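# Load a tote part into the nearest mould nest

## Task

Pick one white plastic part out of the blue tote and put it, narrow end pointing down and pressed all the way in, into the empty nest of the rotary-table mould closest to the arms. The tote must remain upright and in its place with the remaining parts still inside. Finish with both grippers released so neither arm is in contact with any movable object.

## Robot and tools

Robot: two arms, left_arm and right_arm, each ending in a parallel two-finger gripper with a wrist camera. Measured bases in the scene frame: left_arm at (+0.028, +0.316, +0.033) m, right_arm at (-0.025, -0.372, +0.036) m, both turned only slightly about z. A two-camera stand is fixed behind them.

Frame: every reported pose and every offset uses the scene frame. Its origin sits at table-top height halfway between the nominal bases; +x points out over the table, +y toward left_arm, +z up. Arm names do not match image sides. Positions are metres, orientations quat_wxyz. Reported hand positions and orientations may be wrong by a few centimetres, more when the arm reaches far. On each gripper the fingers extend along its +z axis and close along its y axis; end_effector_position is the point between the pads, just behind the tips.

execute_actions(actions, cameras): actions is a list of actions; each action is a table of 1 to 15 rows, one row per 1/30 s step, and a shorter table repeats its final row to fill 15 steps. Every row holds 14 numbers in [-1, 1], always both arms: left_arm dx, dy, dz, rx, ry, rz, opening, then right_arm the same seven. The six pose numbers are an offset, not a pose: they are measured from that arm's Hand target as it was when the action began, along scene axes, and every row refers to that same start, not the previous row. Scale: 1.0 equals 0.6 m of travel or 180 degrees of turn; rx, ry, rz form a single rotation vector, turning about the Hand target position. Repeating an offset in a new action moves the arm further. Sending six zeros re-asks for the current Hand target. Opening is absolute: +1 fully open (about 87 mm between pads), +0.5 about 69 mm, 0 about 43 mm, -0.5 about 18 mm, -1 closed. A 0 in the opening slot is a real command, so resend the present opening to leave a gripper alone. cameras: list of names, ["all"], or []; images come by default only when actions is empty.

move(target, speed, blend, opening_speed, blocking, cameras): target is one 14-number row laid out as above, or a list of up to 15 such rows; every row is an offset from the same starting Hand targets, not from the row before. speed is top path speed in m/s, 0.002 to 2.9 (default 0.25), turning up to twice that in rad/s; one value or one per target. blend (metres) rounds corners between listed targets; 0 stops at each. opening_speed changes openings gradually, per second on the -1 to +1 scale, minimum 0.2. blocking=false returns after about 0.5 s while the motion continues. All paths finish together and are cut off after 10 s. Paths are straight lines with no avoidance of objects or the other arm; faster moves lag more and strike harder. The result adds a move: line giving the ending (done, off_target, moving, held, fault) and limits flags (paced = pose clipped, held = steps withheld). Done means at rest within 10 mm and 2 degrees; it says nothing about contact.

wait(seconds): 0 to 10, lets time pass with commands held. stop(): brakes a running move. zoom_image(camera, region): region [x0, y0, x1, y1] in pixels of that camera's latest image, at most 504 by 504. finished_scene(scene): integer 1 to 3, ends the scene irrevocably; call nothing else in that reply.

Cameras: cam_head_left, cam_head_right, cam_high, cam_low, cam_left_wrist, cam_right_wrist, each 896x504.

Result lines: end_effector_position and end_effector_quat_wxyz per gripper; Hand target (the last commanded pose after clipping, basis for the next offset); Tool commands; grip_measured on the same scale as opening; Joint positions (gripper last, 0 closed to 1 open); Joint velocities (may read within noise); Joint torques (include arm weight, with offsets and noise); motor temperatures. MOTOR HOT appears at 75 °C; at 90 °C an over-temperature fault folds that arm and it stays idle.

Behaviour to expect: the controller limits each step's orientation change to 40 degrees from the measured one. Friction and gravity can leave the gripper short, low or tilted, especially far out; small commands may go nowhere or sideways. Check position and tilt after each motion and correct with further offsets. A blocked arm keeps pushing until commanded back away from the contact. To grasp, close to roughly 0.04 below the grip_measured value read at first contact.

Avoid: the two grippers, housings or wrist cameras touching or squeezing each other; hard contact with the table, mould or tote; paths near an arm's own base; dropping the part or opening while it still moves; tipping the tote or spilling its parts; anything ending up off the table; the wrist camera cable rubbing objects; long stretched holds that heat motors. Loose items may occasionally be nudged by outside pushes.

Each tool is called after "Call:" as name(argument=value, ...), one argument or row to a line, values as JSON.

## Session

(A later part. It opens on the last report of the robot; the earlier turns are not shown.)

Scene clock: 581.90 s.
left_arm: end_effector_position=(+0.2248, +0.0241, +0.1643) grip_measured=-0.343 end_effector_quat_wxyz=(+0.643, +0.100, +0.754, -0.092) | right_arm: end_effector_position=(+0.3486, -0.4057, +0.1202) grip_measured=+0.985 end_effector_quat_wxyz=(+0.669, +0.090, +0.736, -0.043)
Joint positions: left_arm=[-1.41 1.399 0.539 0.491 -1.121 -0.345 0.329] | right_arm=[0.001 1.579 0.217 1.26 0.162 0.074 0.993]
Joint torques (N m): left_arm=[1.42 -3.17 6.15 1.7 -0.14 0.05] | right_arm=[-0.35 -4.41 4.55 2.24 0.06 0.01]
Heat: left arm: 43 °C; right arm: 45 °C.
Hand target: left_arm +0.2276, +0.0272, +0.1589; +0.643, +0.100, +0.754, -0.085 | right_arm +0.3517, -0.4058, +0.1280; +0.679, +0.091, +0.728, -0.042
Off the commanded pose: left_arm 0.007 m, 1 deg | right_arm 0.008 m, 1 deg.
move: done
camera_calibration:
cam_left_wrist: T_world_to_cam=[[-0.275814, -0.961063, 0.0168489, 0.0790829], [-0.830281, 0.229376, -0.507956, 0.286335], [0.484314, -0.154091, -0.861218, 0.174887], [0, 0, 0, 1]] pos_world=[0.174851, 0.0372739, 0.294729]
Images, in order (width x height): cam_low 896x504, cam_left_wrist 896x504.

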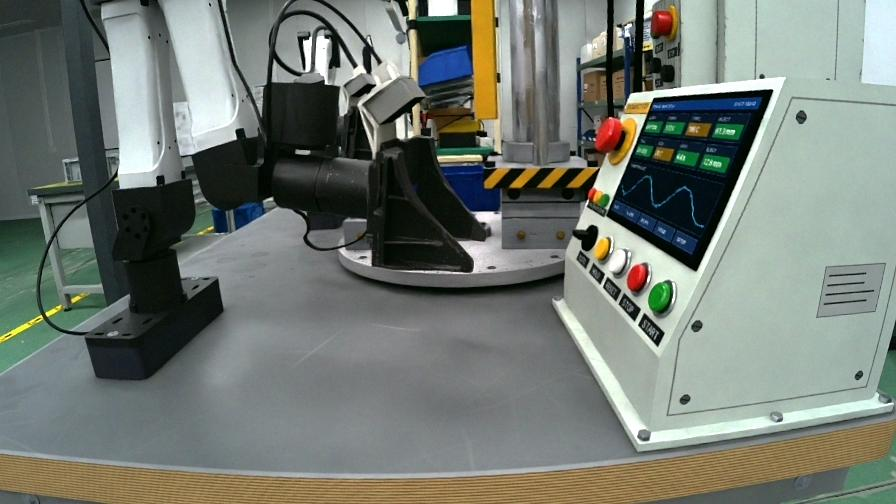

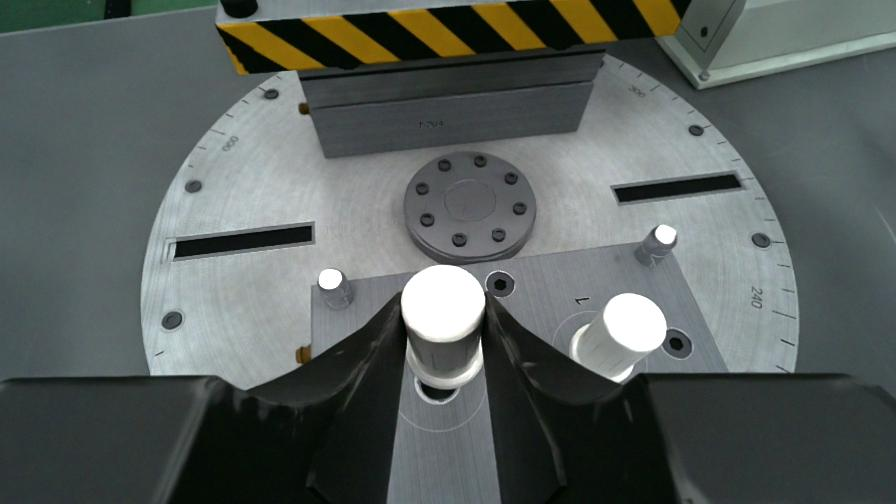

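Call:
move(
  target=[0.0043, 0.003, -0.028, 0, 0, 0, -0.45, 0, 0, 0, 0, 0, 0, 1],
  speed=0.03,
  cameras=["cam_left_wrist", "cam_low"],
)

Call:
zoom_image(
  camera="cam_left_wrist",
  region=[370, 250, 520, 460],
)

Scene clock: 603.37 s.
left_arm: end_effector_position=(+0.2283, +0.0273, +0.1477) grip_measured=-0.343 end_effector_quat_wxyz=(+0.645, +0.097, +0.753, -0.088) | right_arm: end_effector_position=(+0.3486, -0.4057, +0.1202) grip_measured=+0.985 end_effector_quat_wxyz=(+0.669, +0.090, +0.736, -0.043)
Joint positions: left_arm=[-1.398 1.455 0.494 0.599 -1.121 -0.336 0.329] | right_arm=[0.001 1.579 0.217 1.26 0.162 0.074 0.993]
Joint torques (N m): left_arm=[1.42 -3.32 5.82 1.7 -0.03 0.07] | right_arm=[-0.34 -4.42 4.51 2.23 0.05 -0.01]
Heat: left arm: 44 °C; right arm: 45 °C.
Hand target: left_arm +0.2301, +0.0289, +0.1421; +0.643, +0.100, +0.754, -0.085 | right_arm +0.3517, -0.4058, +0.1280; +0.679, +0.091, +0.728, -0.042
Off the commanded pose: left_arm 0.006 m, 1 deg | right_arm 0.008 m, 1 deg.
move: done
camera_calibration:
cam_left_wrist: T_world_to_cam=[[-0.26589, -0.96388, 0.0154425, 0.081327], [-0.830728, 0.220974, -0.510942, 0.280819], [0.489074, -0.148683, -0.859477, 0.157905], [0, 0, 0, 1]] pos_world=[0.177681, 0.0398137, 0.277942]
Images, in order (width x height): cam_low 896x504, cam_left_wrist 896x504.

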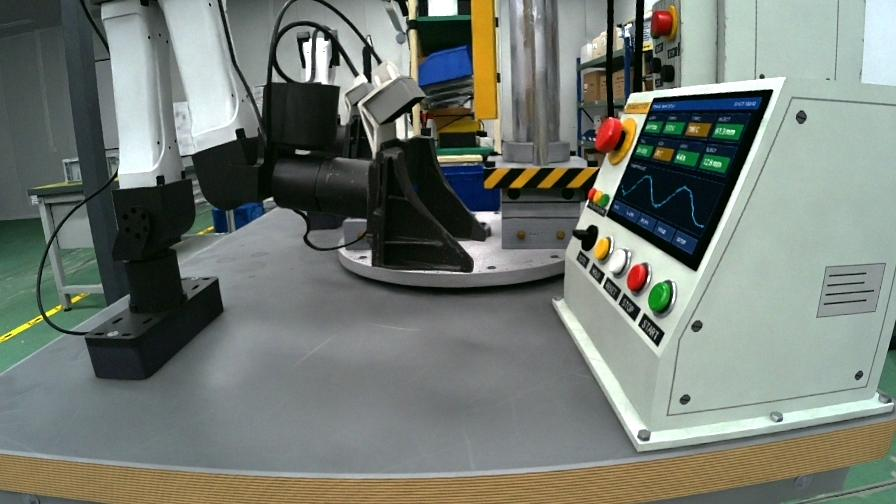

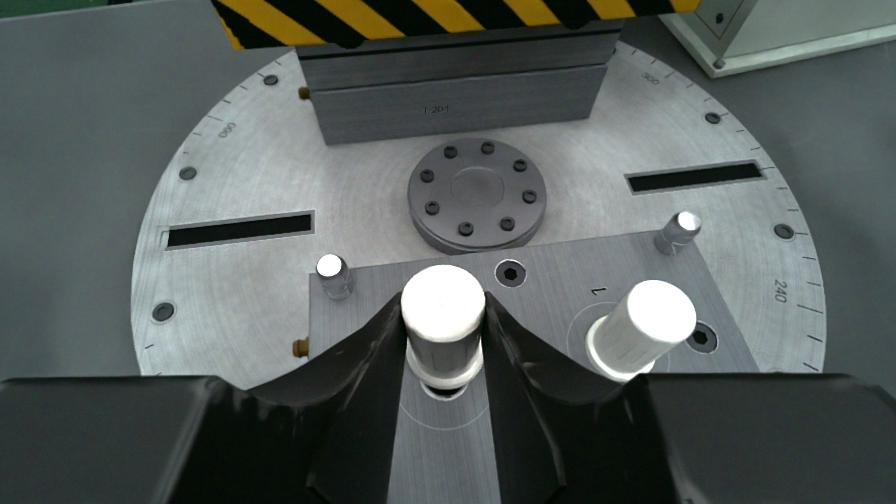

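Scaled by 2.400 from the camera's 896x504 image, which has a finer 1280x720 frame.

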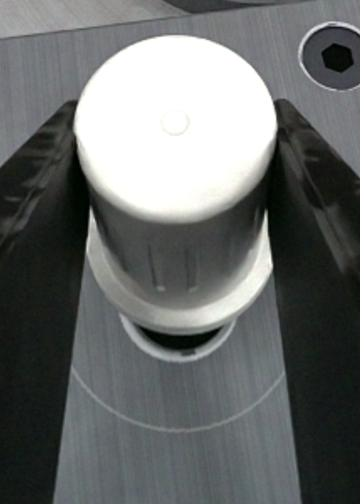

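Call:
move(
  target=[0, 0, -0.022, 0, 0, 0, -0.45, 0, 0, 0, 0, 0, 0, 1],
  speed=0.03,
  cameras=["cam_left_wrist", "cam_low"],
)

Call:
zoom_image(
  camera="cam_left_wrist",
  region=[370, 250, 520, 460],
)

Scene clock: 617.40 s.
left_arm: end_effector_position=(+0.2287, +0.0270, +0.1379) grip_measured=-0.343 end_effector_quat_wxyz=(+0.647, +0.096, +0.751, -0.089) | right_arm: end_effector_position=(+0.3486, -0.4057, +0.1202) grip_measured=+0.985 end_effector_quat_wxyz=(+0.669, +0.090, +0.736, -0.043)
Joint positions: left_arm=[-1.398 1.5 0.469 0.683 -1.123 -0.325 0.329] | right_arm=[0.001 1.579 0.217 1.26 0.162 0.074 0.993]
Joint torques (N m): left_arm=[1.39 -2.91 5.41 1.64 0.02 -0.02] | right_arm=[-0.28 -4.34 4.53 2.24 0.06 0.02]
Heat: left arm: 43 °C; right arm: 45 °C.
Hand target: left_arm +0.2301, +0.0289, +0.1289; +0.643, +0.100, +0.754, -0.085 | right_arm +0.3517, -0.4058, +0.1280; +0.679, +0.091, +0.728, -0.042
Off the commanded pose: left_arm 0.009 m, 1 deg | right_arm 0.008 m, 1 deg.
move: done
camera_calibration:
cam_left_wrist: T_world_to_cam=[[-0.265825, -0.963876, 0.0167412, 0.0811364], [-0.827916, 0.219364, -0.516173, 0.276337], [0.493854, -0.151072, -0.856321, 0.14771], [0, 0, 0, 1]] pos_world=[0.177405, 0.0399018, 0.267766]
Images, in order (width x height): cam_low 896x504, cam_left_wrist 896x504.

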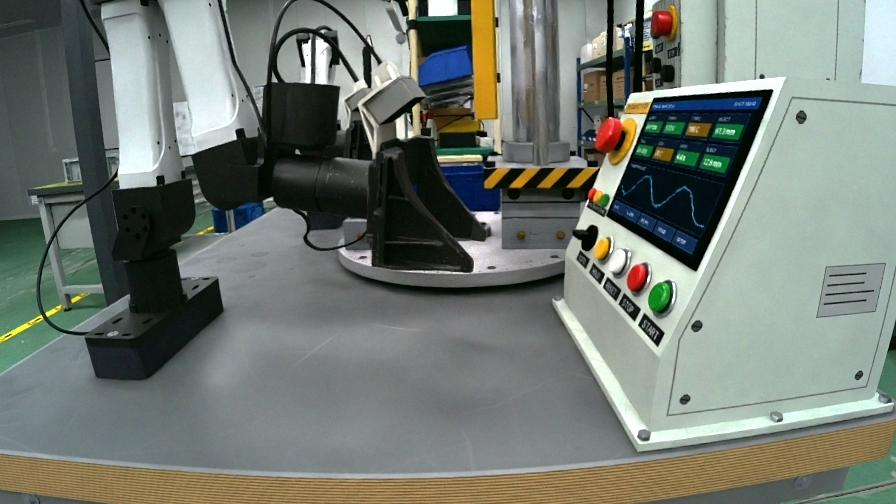

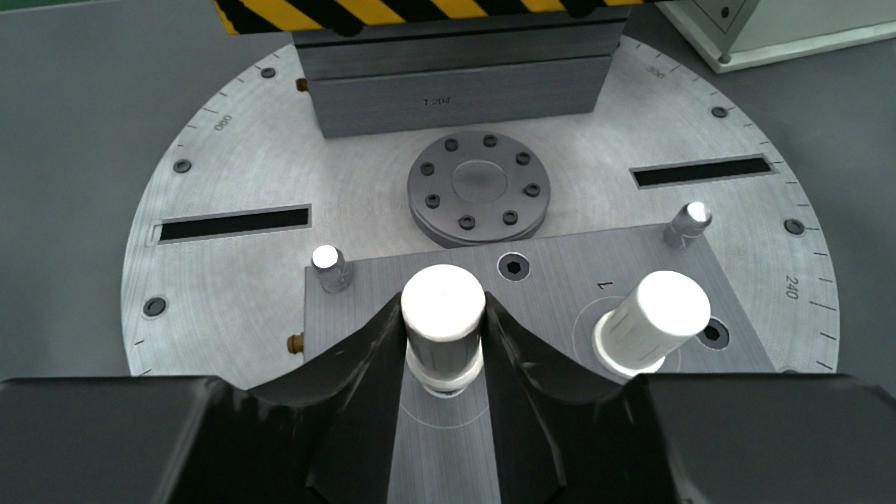

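Scaled by 2.400 from the camera's 896x504 image, which has a finer 1280x720 frame.

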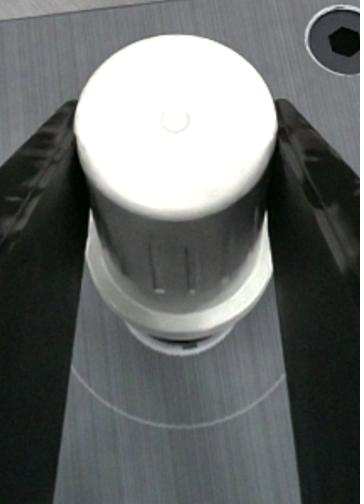

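Call:
move(
  target=[-0.0008, -0.0005, -0.01, 0, 0, 0, -0.45, 0, 0, 0, 0, 0, 0, 1],
  speed=0.025,
  cameras=["cam_left_wrist", "cam_low"],
)

Call:
zoom_image(
  camera="cam_left_wrist",
  region=[390, 330, 510, 440],
)

Call:
zoom_image(
  camera="cam_low",
  region=[300, 150, 500, 300],
)

Scene clock: 635.83 s.
left_arm: end_effector_position=(+0.2302, +0.0272, +0.1376) grip_measured=-0.343 end_effector_quat_wxyz=(+0.652, +0.084, +0.748, -0.091) | right_arm: end_effector_position=(+0.3486, -0.4057, +0.1202) grip_measured=+0.985 end_effector_quat_wxyz=(+0.669, +0.090, +0.736, -0.043)
Joint positions: left_arm=[-1.398 1.521 0.462 0.735 -1.14 -0.323 0.329] | right_arm=[0.001 1.579 0.217 1.26 0.162 0.074 0.993]
Joint torques (N m): left_arm=[1.16 -2.56 4.94 1.45 0.16 -0.1] | right_arm=[-0.34 -4.44 4.53 2.25 0.07 -0.01]
Heat: left arm: 42 °C; right arm: 45 °C.
Hand target: left_arm +0.2296, +0.0286, +0.1229; +0.643, +0.100, +0.754, -0.085 | right_arm +0.3517, -0.4058, +0.1280; +0.679, +0.091, +0.728, -0.042
Off the commanded pose: left_arm 0.015 m, 2 deg | right_arm 0.008 m, 1 deg.
move: off_target (left_arm)
camera_calibration:
cam_left_wrist: T_world_to_cam=[[-0.250644, -0.967455, 0.0347707, 0.0758825], [-0.826027, 0.194997, -0.528825, 0.279362], [0.504834, -0.161268, -0.848019, 0.143436], [0, 0, 0, 1]] pos_world=[0.177369, 0.0420698, 0.266732]
Images, in order (width x height): cam_low 896x504, cam_left_wrist 896x504.

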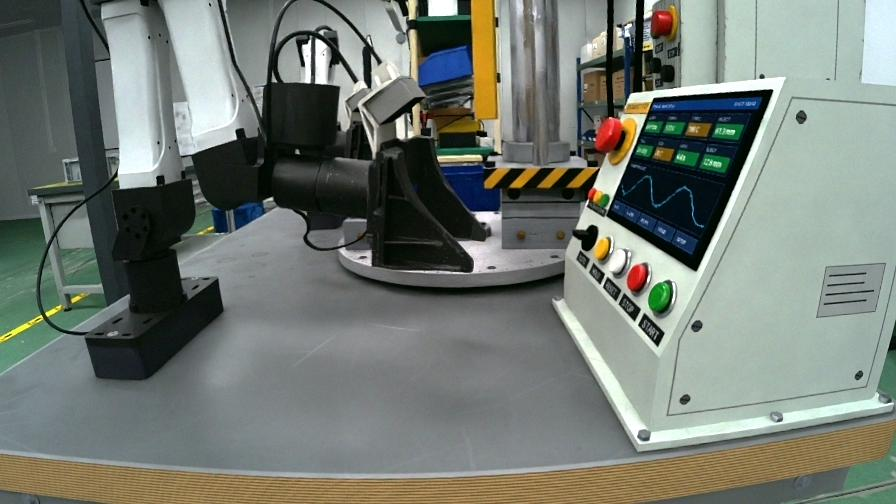

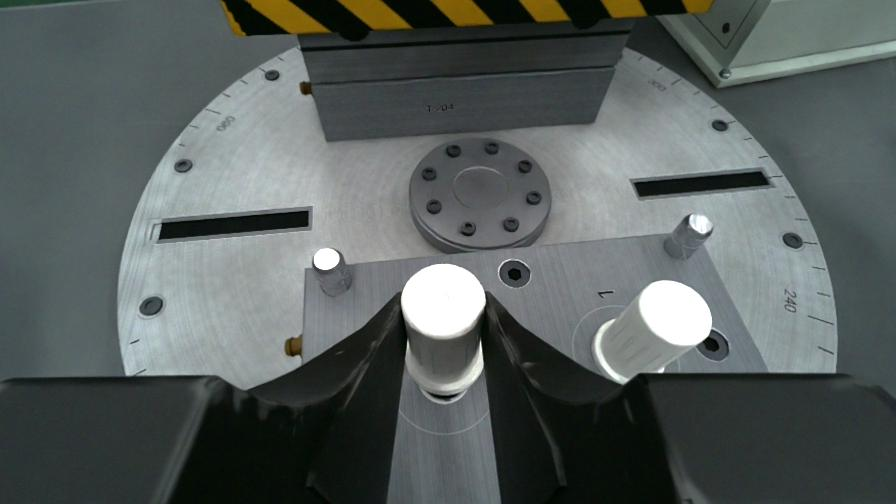

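Scaled by 4.200 from the camera's 896x504 image, which has a finer 1280x720 frame.

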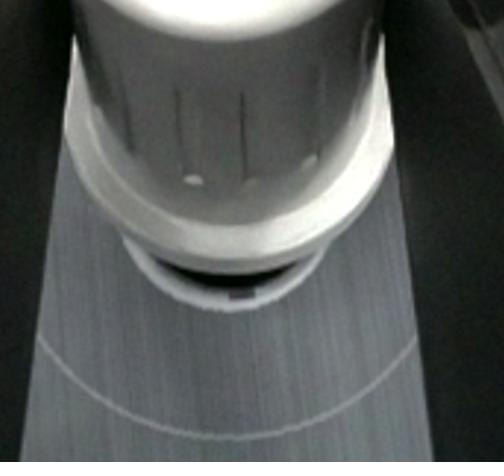

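Scaled by 2.520 from the camera's 896x504 image, which has a finer 1280x720 frame.

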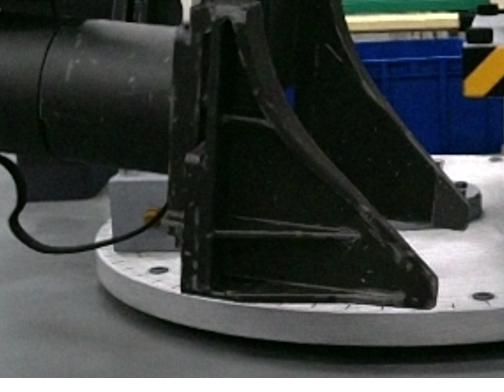

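Call:
move(
  target=[-0.0065, -0.0025, 0.0167, 0.0022, 0.008, 0, -0.45, 0, 0, 0, 0, 0, 0, 1],
  speed=0.02,
  cameras=["cam_left_wrist"],
)

Call:
zoom_image(
  camera="cam_left_wrist",
  region=[390, 330, 510, 440],
)

Scene clock: 682.60 s.
left_arm: end_effector_position=(+0.2275, +0.0275, +0.1304) grip_measured=-0.343 end_effector_quat_wxyz=(+0.638, +0.094, +0.760, -0.085) | right_arm: end_effector_position=(+0.3486, -0.4057, +0.1202) grip_measured=+0.985 end_effector_quat_wxyz=(+0.669, +0.090, +0.736, -0.043)
Joint positions: left_arm=[-1.398 1.508 0.481 0.62 -1.121 -0.38 0.329] | right_arm=[0.001 1.579 0.217 1.26 0.162 0.074 0.993]
Joint torques (N m): left_arm=[0.4 -6.05 7.56 1.01 -0.07 0] | right_arm=[-0.27 -4.46 4.49 2.26 0.08 -0.01]
Heat: left arm: 42 °C; right arm: 45 °C.
Hand target: left_arm +0.2257, +0.0271, +0.1330; +0.634, +0.101, +0.763, -0.083 | right_arm +0.3517, -0.4058, +0.1280; +0.679, +0.091, +0.728, -0.042
Off the commanded pose: left_arm 0.003 m, 1 deg | right_arm 0.008 m, 1 deg.
move: done
camera_calibration:
cam_left_wrist: T_world_to_cam=[[-0.258611, -0.965831, 0.0170649, 0.0797951], [-0.841679, 0.216629, -0.494619, 0.271709], [0.474021, -0.142277, -0.868942, 0.147926], [0, 0, 0, 1]] pos_world=[0.179208, 0.0392549, 0.26157]
Images, in order (width x height): cam_left_wrist 896x504.

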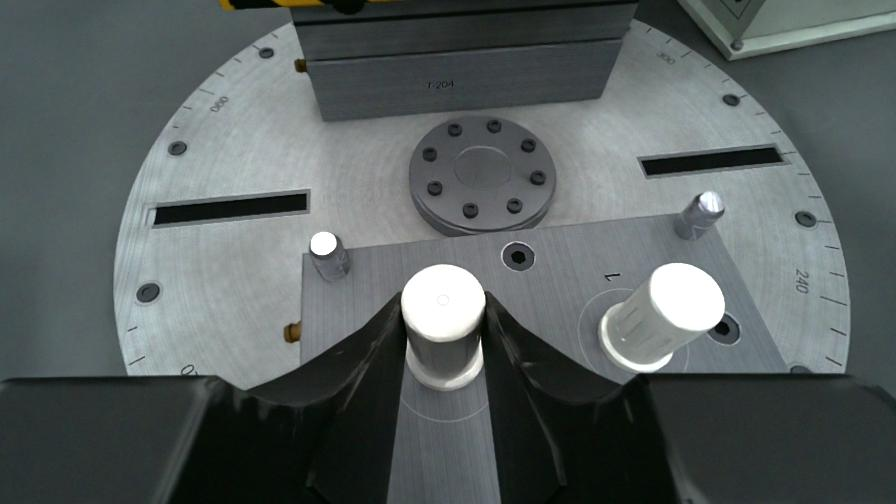

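Scaled by 4.200 from the camera's 896x504 image, which has a finer 1280x720 frame.

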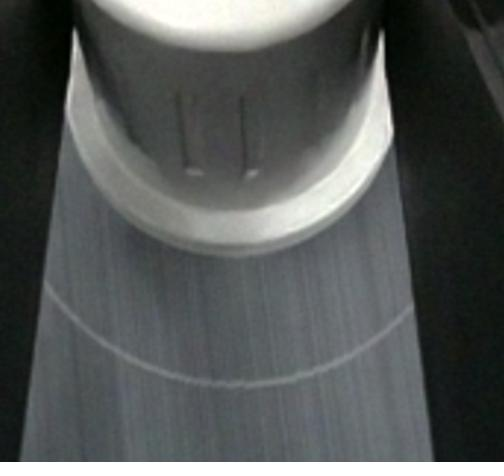

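Call:
move(
  target=[0.002, 0.001, -0.024, 0, 0, 0, -0.45, 0, 0, 0, 0, 0, 0, 1],
  speed=0.03,
  cameras=["cam_left_wrist"],
)

Call:
zoom_image(
  camera="cam_left_wrist",
  region=[390, 330, 510, 440],
)

Scene clock: 690.33 s.
left_arm: end_effector_position=(+0.2277, +0.0259, +0.1272) grip_measured=-0.343 end_effector_quat_wxyz=(+0.638, +0.095, +0.760, -0.085) | right_arm: end_effector_position=(+0.3486, -0.4057, +0.1202) grip_measured=+0.985 end_effector_quat_wxyz=(+0.669, +0.090, +0.736, -0.043)
Joint positions: left_arm=[-1.398 1.527 0.481 0.639 -1.121 -0.38 0.329] | right_arm=[0.001 1.579 0.217 1.26 0.162 0.074 0.993]
Joint torques (N m): left_arm=[0.84 -3.4 4.98 1.62 -0.03 -0.04] | right_arm=[-0.36 -4.4 4.51 2.24 0.05 0.01]
Heat: left arm: 42 °C; right arm: 45 °C.
Hand target: left_arm +0.2269, +0.0277, +0.1185; +0.634, +0.101, +0.763, -0.083 | right_arm +0.3517, -0.4058, +0.1280; +0.679, +0.091, +0.728, -0.042
Off the commanded pose: left_arm 0.009 m, 1 deg | right_arm 0.008 m, 1 deg.
move: done
camera_calibration:
cam_left_wrist: T_world_to_cam=[[-0.258615, -0.965836, 0.0167301, 0.0784692], [-0.841691, 0.216808, -0.494521, 0.270744], [0.473998, -0.141972, -0.869005, 0.144871], [0, 0, 0, 1]] pos_world=[0.179508, 0.0376565, 0.258469]
Images, in order (width x height): cam_left_wrist 896x504.

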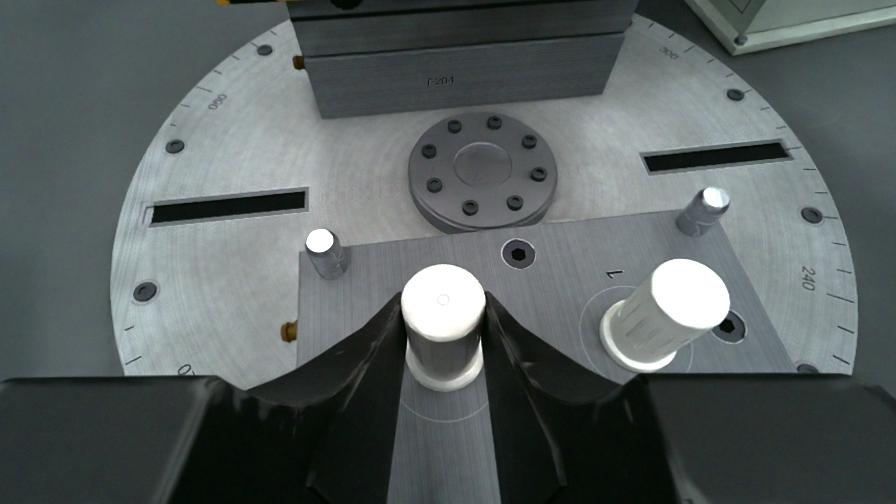

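Scaled by 4.200 from the camera's 896x504 image, which has a finer 1280x720 frame.

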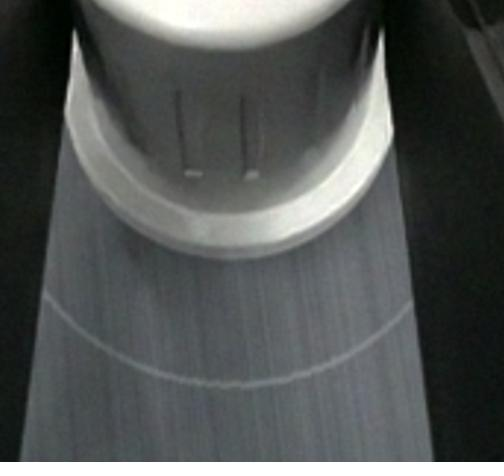

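Call:
move(
  target=[0.0, 0.0, -0.0117, 0, 0, 0, -0.45, 0, 0, 0, 0, 0, 0, 1],
  speed=0.03,
  cameras=["cam_left_wrist"],
)

Call:
zoom_image(
  camera="cam_left_wrist",
  region=[390, 330, 510, 440],
)

Scene clock: 697.57 s.
left_arm: end_effector_position=(+0.2277, +0.0261, +0.1199) grip_measured=-0.343 end_effector_quat_wxyz=(+0.638, +0.094, +0.760, -0.086) | right_arm: end_effector_position=(+0.3486, -0.4057, +0.1202) grip_measured=+0.985 end_effector_quat_wxyz=(+0.669, +0.090, +0.736, -0.043)
Joint positions: left_arm=[-1.398 1.558 0.466 0.686 -1.121 -0.38 0.329] | right_arm=[0.001 1.579 0.217 1.26 0.162 0.074 0.993]
Joint torques (N m): left_arm=[0.84 -3.48 5.01 1.59 -0.02 -0.05] | right_arm=[-0.39 -4.48 4.57 2.25 0.07 0]
Heat: left arm: 41 °C; right arm: 45 °C.
Hand target: left_arm +0.2269, +0.0277, +0.1116; +0.634, +0.101, +0.763, -0.083 | right_arm +0.3517, -0.4058, +0.1280; +0.679, +0.091, +0.728, -0.042
Off the commanded pose: left_arm 0.009 m, 1 deg | right_arm 0.008 m, 1 deg.
move: done
camera_calibration:
cam_left_wrist: T_world_to_cam=[[-0.258662, -0.965799, 0.0180856, 0.0785173], [-0.841565, 0.216119, -0.495036, 0.267072], [0.474197, -0.143267, -0.868684, 0.138464], [0, 0, 0, 1]] pos_world=[0.179409, 0.0379498, 0.251072]
Images, in order (width x height): cam_left_wrist 896x504.

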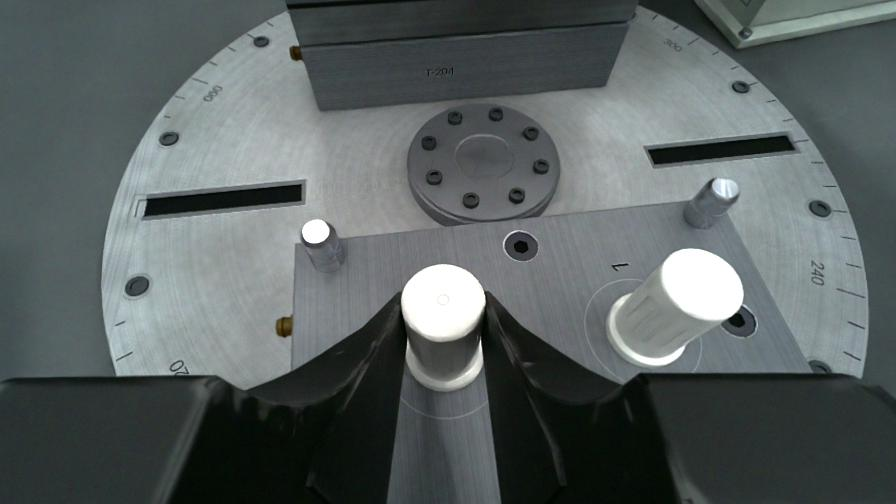

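Scaled by 4.200 from the camera's 896x504 image, which has a finer 1280x720 frame.

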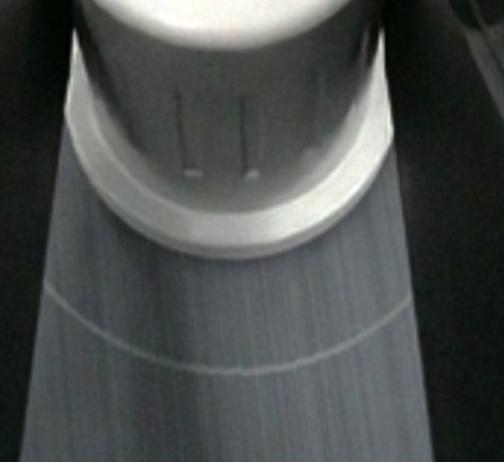

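Call:
move(
  target=[0.0, 0.0, -0.01, 0, 0, 0, -0.45, 0, 0, 0, 0, 0, 0, 1],
  speed=0.025,
  cameras=["cam_left_wrist"],
)

Call:
zoom_image(
  camera="cam_left_wrist",
  region=[390, 330, 510, 440],
)

Scene clock: 703.53 s.
left_arm: end_effector_position=(+0.2283, +0.0262, +0.1170) grip_measured=-0.343 end_effector_quat_wxyz=(+0.640, +0.090, +0.758, -0.087) | right_arm: end_effector_position=(+0.3486, -0.4057, +0.1202) grip_measured=+0.985 end_effector_quat_wxyz=(+0.669, +0.090, +0.736, -0.043)
Joint positions: left_arm=[-1.398 1.579 0.458 0.728 -1.128 -0.375 0.329] | right_arm=[0.001 1.579 0.217 1.26 0.162 0.074 0.993]
Joint torques (N m): left_arm=[0.81 -3.14 4.75 1.53 0.05 -0.09] | right_arm=[-0.34 -4.36 4.57 2.25 0.07 0.01]
Heat: left arm: 42 °C; right arm: 45 °C.
Hand target: left_arm +0.2269, +0.0277, +0.1055; +0.633, +0.101, +0.763, -0.083 | right_arm +0.3517, -0.4058, +0.1280; +0.679, +0.091, +0.728, -0.042
Off the commanded pose: left_arm 0.012 m, 2 deg | right_arm 0.008 m, 1 deg.
move: off_target (left_arm)
camera_calibration:
cam_left_wrist: T_world_to_cam=[[-0.254092, -0.966906, 0.0230144, 0.0772966], [-0.83986, 0.208779, -0.501046, 0.266607], [0.47966, -0.146641, -0.865115, 0.134082], [0, 0, 0, 1]] pos_world=[0.179239, 0.0387385, 0.2478]
Images, in order (width x height): cam_left_wrist 896x504.

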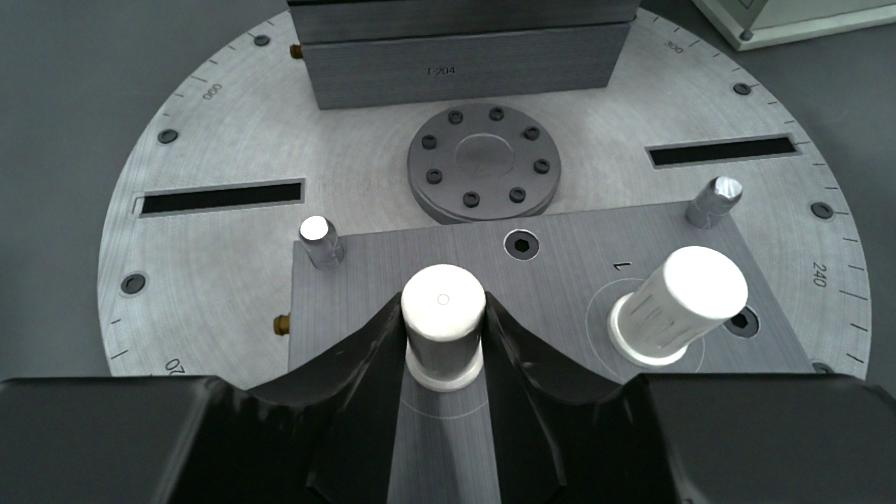

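Scaled by 4.200 from the camera's 896x504 image, which has a finer 1280x720 frame.

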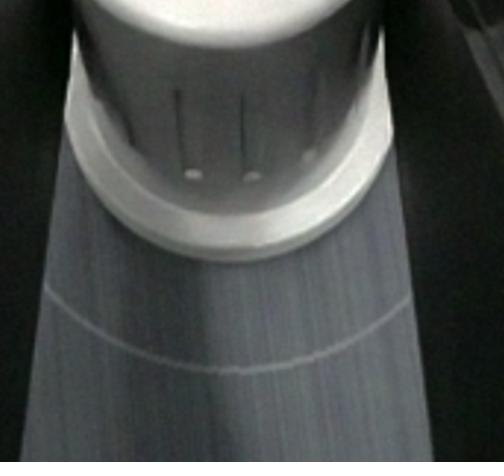

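Call:
move(
  target=[0.0, 0.0, -0.0083, 0, 0, 0, -0.45, 0, 0, 0, 0, 0, 0, 1],
  speed=0.025,
  cameras=["cam_left_wrist"],
)

Call:
zoom_image(
  camera="cam_left_wrist",
  region=[390, 330, 510, 440],
)

Scene clock: 714.53 s.
left_arm: end_effector_position=(+0.2290, +0.0269, +0.1150) grip_measured=-0.343 end_effector_quat_wxyz=(+0.643, +0.087, +0.756, -0.086) | right_arm: end_effector_position=(+0.3486, -0.4057, +0.1202) grip_measured=+0.985 end_effector_quat_wxyz=(+0.669, +0.090, +0.736, -0.043)
Joint positions: left_arm=[-1.398 1.597 0.45 0.763 -1.135 -0.367 0.329] | right_arm=[0.001 1.579 0.217 1.26 0.162 0.074 0.993]
Joint torques (N m): left_arm=[0.79 -2.71 4.59 1.44 0.13 -0.18] | right_arm=[-0.35 -4.4 4.55 2.23 0.06 0.03]
Heat: left arm: 41 °C; right arm: 45 °C.
Hand target: left_arm +0.2269, +0.0277, +0.1004; +0.633, +0.101, +0.763, -0.083 | right_arm +0.3517, -0.4058, +0.1280; +0.679, +0.091, +0.728, -0.042
Off the commanded pose: left_arm 0.015 m, 2 deg | right_arm 0.008 m, 1 deg.
move: off_target (left_arm)
camera_calibration:
cam_left_wrist: T_world_to_cam=[[-0.248709, -0.96827, 0.0244241, 0.0768315], [-0.837701, 0.202376, -0.507249, 0.266552], [0.486211, -0.146617, -0.861453, 0.130241], [0, 0, 0, 1]] pos_world=[0.179075, 0.0395455, 0.245528]
Images, in order (width x height): cam_left_wrist 896x504.

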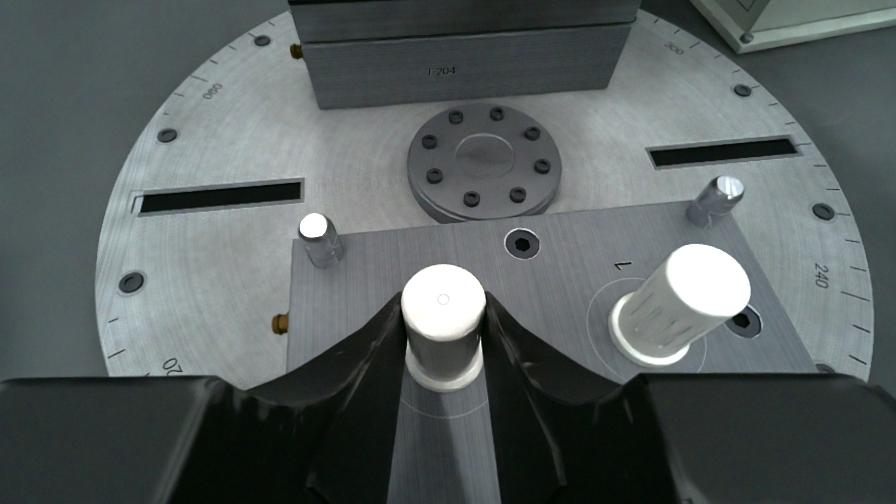

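Scaled by 4.200 from the camera's 896x504 image, which has a finer 1280x720 frame.

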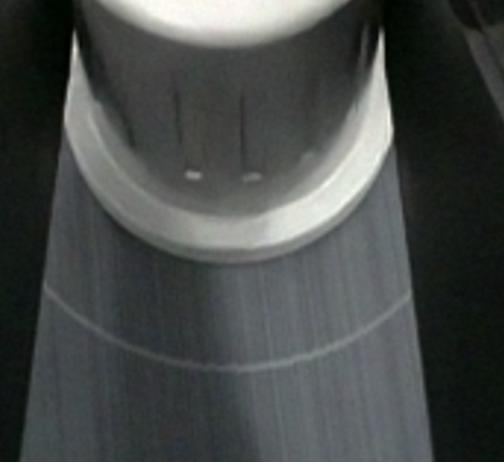

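Call:
move(
  target=[0.001, 0.0, -0.0083, 0, 0, 0, -0.45, 0, 0, 0, 0, 0, 0, 1],
  speed=0.025,
  cameras=["cam_left_wrist"],
)

Call:
zoom_image(
  camera="cam_left_wrist",
  region=[390, 330, 510, 440],
)

Scene clock: 721.20 s.
left_arm: end_effector_position=(+0.2290, +0.0268, +0.1148) grip_measured=-0.343 end_effector_quat_wxyz=(+0.648, +0.084, +0.752, -0.086) | right_arm: end_effector_position=(+0.3486, -0.4057, +0.1202) grip_measured=+0.985 end_effector_quat_wxyz=(+0.669, +0.090, +0.736, -0.043)
Joint positions: left_arm=[-1.403 1.613 0.444 0.806 -1.148 -0.353 0.329] | right_arm=[0.001 1.579 0.217 1.26 0.162 0.074 0.993]
Joint torques (N m): left_arm=[1.24 -2.32 4.25 1.37 0.29 -0.31] | right_arm=[-0.34 -4.37 4.6 2.22 0.08 0.01]
Heat: left arm: 41 °C; right arm: 45 °C.
Hand target: left_arm +0.2275, +0.0277, +0.0956; +0.634, +0.101, +0.763, -0.083 | right_arm +0.3517, -0.4058, +0.1280; +0.679, +0.091, +0.728, -0.042
Off the commanded pose: left_arm 0.019 m, 3 deg | right_arm 0.008 m, 1 deg.
move: off_target (left_arm)
camera_calibration:
cam_left_wrist: T_world_to_cam=[[-0.243708, -0.969464, 0.0273045, 0.0753057], [-0.833167, 0.194869, -0.51755, 0.266761], [0.496426, -0.14888, -0.855217, 0.127067], [0, 0, 0, 1]] pos_world=[0.17753, 0.0399406, 0.244676]
Images, in order (width x height): cam_left_wrist 896x504.

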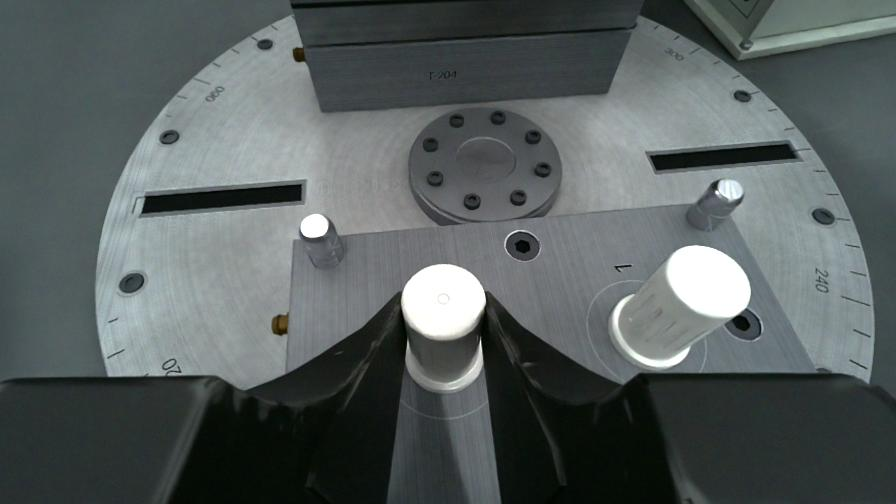

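Scaled by 4.200 from the camera's 896x504 image, which has a finer 1280x720 frame.

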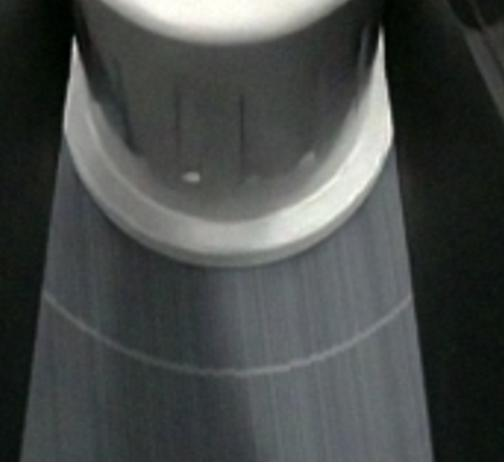

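Call:
move(
  target=[
    [0, 0, 0.0275, 0, 0, 0, -0.45, 0, 0, 0, 0, 0, 0, 1],
    [0, 0, 0.0275, 0, 0, 0, 0.0, 0, 0, 0, 0, 0, 0, 1],
  ],
  speed=0.03,
  opening_speed=0.3,
  cameras=["cam_left_wrist"],
)

Call:
zoom_image(
  camera="cam_left_wrist",
  region=[360, 230, 560, 430],
)

Scene clock: 741.47 s.
left_arm: end_effector_position=(+0.2256, +0.0308, +0.1068) grip_measured=+0.000 end_effector_quat_wxyz=(+0.634, +0.112, +0.762, -0.072) | right_arm: end_effector_position=(+0.3486, -0.4057, +0.1202) grip_measured=+0.985 end_effector_quat_wxyz=(+0.669, +0.090, +0.736, -0.043)
Joint positions: left_arm=[-1.403 1.589 0.444 0.705 -1.118 -0.367 0.5] | right_arm=[0.001 1.579 0.217 1.26 0.162 0.074 0.993]
Joint torques (N m): left_arm=[1.42 -5.78 6.9 1.42 -0.05 -0.12] | right_arm=[-0.24 -4.46 4.57 2.27 0.07 0.02]
Heat: left arm: 41 °C; right arm: 45 °C.
Hand target: left_arm +0.2275, +0.0277, +0.1120; +0.633, +0.101, +0.763, -0.083 | right_arm +0.3517, -0.4058, +0.1280; +0.679, +0.091, +0.728, -0.042
Off the commanded pose: left_arm 0.006 m, 2 deg | right_arm 0.008 m, 1 deg.
move: done
camera_calibration:
cam_left_wrist: T_world_to_cam=[[-0.267579, -0.963237, -0.0240045, 0.0891458], [-0.840975, 0.24563, -0.482107, 0.255406], [0.470279, -0.108814, -0.875784, 0.129411], [0, 0, 0, 1]] pos_world=[0.177784, 0.0372151, 0.238609]
Images, in order (width x height): cam_left_wrist 896x504.

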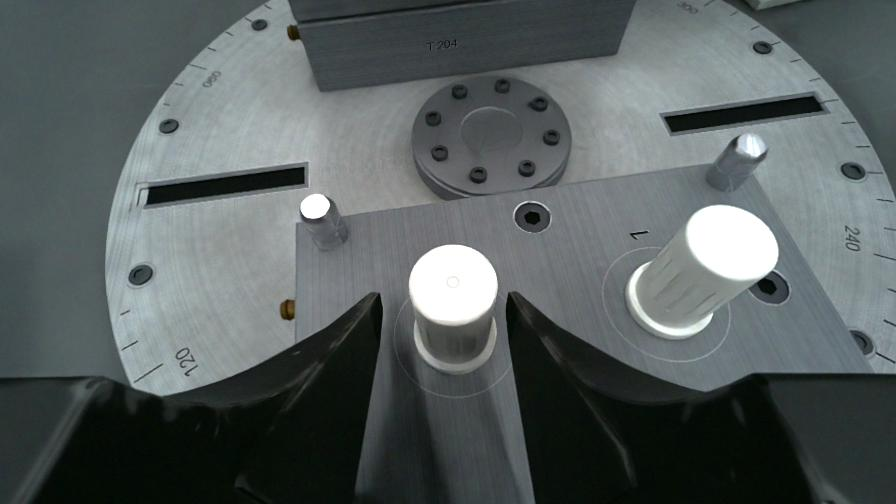

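Scaled by 2.520 from the camera's 896x504 image, which has a finer 1280x720 frame.

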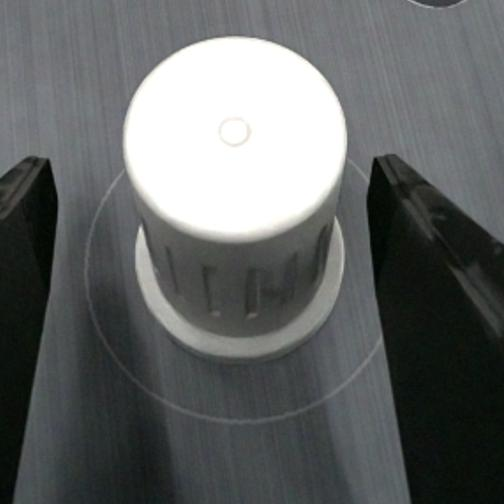

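Call:
move(
  target=[0.003, -0.0115, 0.03, 0, 0, 0, 0.0, 0, 0, 0, 0, 0, 0, 1],
  speed=0.03,
  cameras=["cam_left_wrist"],
)

Call:
zoom_image(
  camera="cam_left_wrist",
  region=[360, 230, 560, 430],
)

Scene clock: 751.80 s.
left_arm: end_effector_position=(+0.2259, +0.0274, +0.1172) grip_measured=+0.000 end_effector_quat_wxyz=(+0.631, +0.119, +0.764, -0.065) | right_arm: end_effector_position=(+0.3486, -0.4057, +0.1202) grip_measured=+0.985 end_effector_quat_wxyz=(+0.669, +0.090, +0.736, -0.043)
Joint positions: left_arm=[-1.403 1.55 0.487 0.602 -1.116 -0.367 0.5] | right_arm=[0.001 1.579 0.217 1.26 0.162 0.074 0.993]
Joint torques (N m): left_arm=[1.55 -6.57 8.65 1.37 -0.05 -0.1] | right_arm=[-0.34 -4.4 4.56 2.23 0.08 0]
Heat: left arm: 42 °C; right arm: 45 °C.
Hand target: left_arm +0.2293, +0.0208, +0.1301; +0.633, +0.101, +0.763, -0.084 | right_arm +0.3517, -0.4058, +0.1280; +0.679, +0.091, +0.728, -0.042
Off the commanded pose: left_arm 0.015 m, 3 deg | right_arm 0.008 m, 1 deg.
move: off_target (left_arm)
camera_calibration:
cam_left_wrist: T_world_to_cam=[[-0.269713, -0.961964, -0.0433592, 0.0890127], [-0.842514, 0.257547, -0.473117, 0.260423], [0.466289, -0.0910754, -0.879932, 0.138875], [0, 0, 0, 1]] pos_world=[0.178662, 0.0312038, 0.249271]
Images, in order (width x height): cam_left_wrist 896x504.

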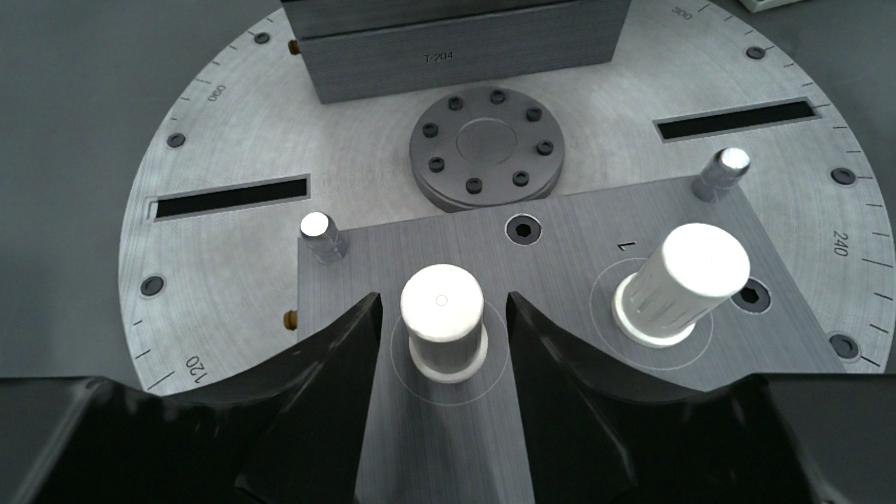

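Scaled by 2.520 from the camera's 896x504 image, which has a finer 1280x720 frame.

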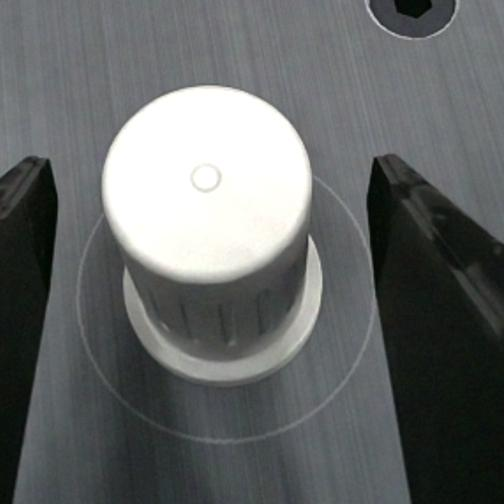

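Call:
move(
  target=[0, -0.002, 0.055, 0, 0, 0, 0.0, 0, 0, 0, 0, 0, 0, 1],
  speed=0.05,
  cameras=["cam_left_wrist"],
)

Scene clock: 757.17 s.
left_arm: end_effector_position=(+0.2262, +0.0251, +0.1494) grip_measured=+0.000 end_effector_quat_wxyz=(+0.631, +0.119, +0.764, -0.064) | right_arm: end_effector_position=(+0.3486, -0.4057, +0.1202) grip_measured=+0.985 end_effector_quat_wxyz=(+0.669, +0.090, +0.736, -0.043)
Joint positions: left_arm=[-1.403 1.441 0.562 0.417 -1.116 -0.367 0.5] | right_arm=[0.001 1.579 0.217 1.26 0.162 0.074 0.993]
Joint torques (N m): left_arm=[1.5 -6.17 9.62 1.44 -0.07 -0.11] | right_arm=[-0.29 -4.38 4.55 2.22 0.07 -0.01]
Heat: left arm: 42 °C; right arm: 45 °C.
Hand target: left_arm +0.2293, +0.0195, +0.1631; +0.633, +0.101, +0.763, -0.083 | right_arm +0.3517, -0.4058, +0.1280; +0.679, +0.091, +0.728, -0.042
Off the commanded pose: left_arm 0.015 m, 3 deg | right_arm 0.008 m, 1 deg.
move: off_target (left_arm)
camera_calibration:
cam_left_wrist: T_world_to_cam=[[-0.270064, -0.961823, -0.0442906, 0.0884356], [-0.842629, 0.258353, -0.472472, 0.276451], [0.465877, -0.0902772, -0.880232, 0.166929], [0, 0, 0, 1]] pos_world=[0.17906, 0.0287075, 0.281469]
Images, in order (width x height): cam_left_wrist 896x504.

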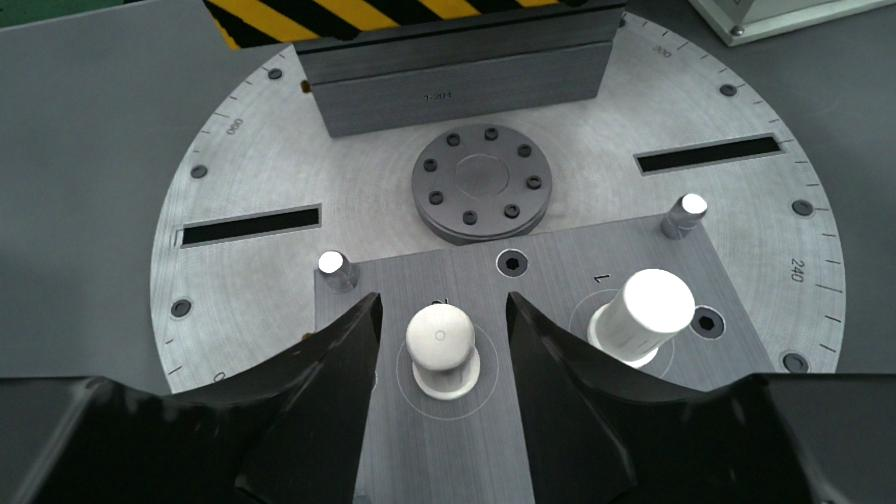

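Call:
zoom_image(
  camera="cam_left_wrist",
  region=[380, 280, 520, 430],
)

Call:
zoom_image(
  camera="cam_left_wrist",
  region=[560, 250, 720, 400],
)

Scaled by 3.360 from the camera's 896x504 image, which has a finer 1280x720 frame.

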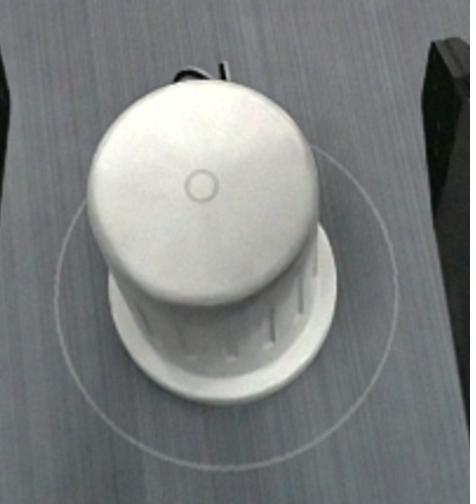

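Scaled by 3.150 from the camera's 896x504 image, which has a finer 1280x720 frame.

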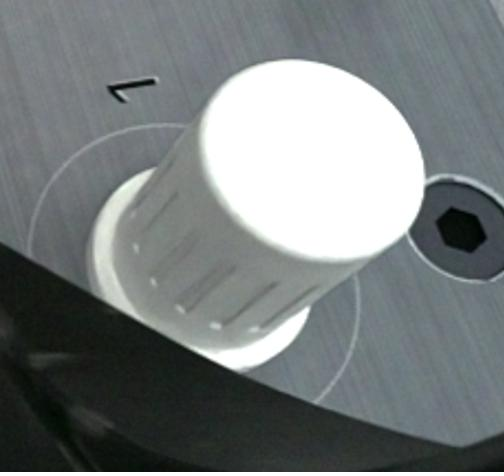

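Call:
move(
  target=[
    [0, 0, 0.05, 0, 0, 0, 0.0, 0, 0, 0, 0, 0, 0, 1],
    [-0.13, -0.04, 0.06, 0, 0, 0, 0.0, 0, 0, 0, 0, 0, 0, 1],
  ],
  speed=0.12,
  blend=0.02,
  cameras=["cam_left_wrist"],
)

Scene clock: 801.70 s.
left_arm: end_effector_position=(+0.1510, +0.0004, +0.1925) grip_measured=+0.000 end_effector_quat_wxyz=(+0.627, +0.115, +0.766, -0.081) | right_arm: end_effector_position=(+0.3486, -0.4057, +0.1202) grip_measured=+0.985 end_effector_quat_wxyz=(+0.669, +0.090, +0.736, -0.043)
Joint positions: left_arm=[-1.683 1.46 0.896 -0.369 -1.318 -0.897 0.5] | right_arm=[0.001 1.579 0.217 1.26 0.162 0.074 0.993]
Joint torques (N m): left_arm=[0.51 -3.71 10.36 0.98 -0.67 -0.16] | right_arm=[-0.36 -4.33 4.56 2.26 0.09 0.03]
Heat: left arm: 47 °C; right arm: 45 °C.
Hand target: left_arm +0.1514, -0.0044, +0.1990; +0.634, +0.101, +0.763, -0.083 | right_arm +0.3517, -0.4058, +0.1280; +0.679, +0.091, +0.728, -0.042
Off the commanded pose: left_arm 0.008 m, 2 deg | right_arm 0.008 m, 1 deg.
move: done; blend cut to 0.015 m at target 1
camera_calibration:
cam_left_wrist: T_world_to_cam=[[-0.283474, -0.958904, -0.0120694, 0.0420849], [-0.845554, 0.255863, -0.468586, 0.239579], [0.452417, -0.122626, -0.883336, 0.240318], [0, 0, 0, 1]] pos_world=[0.105783, 0.00852526, 0.325053]
Images, in order (width x height): cam_left_wrist 896x504.

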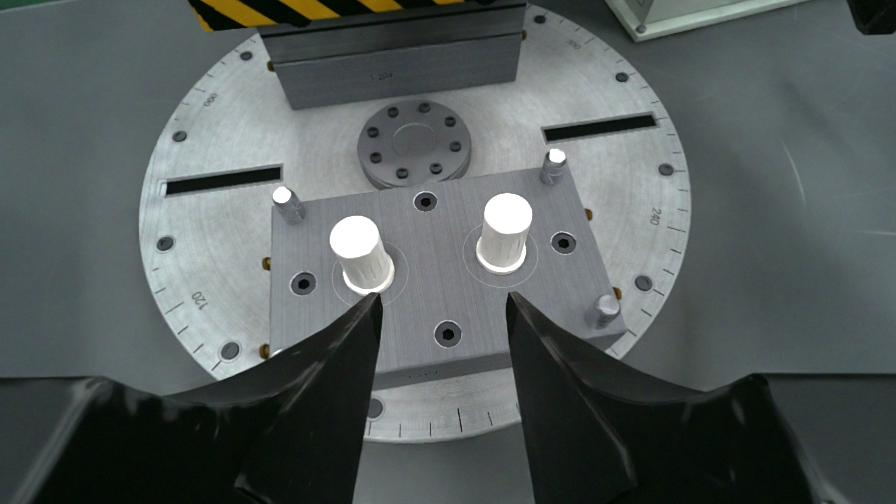

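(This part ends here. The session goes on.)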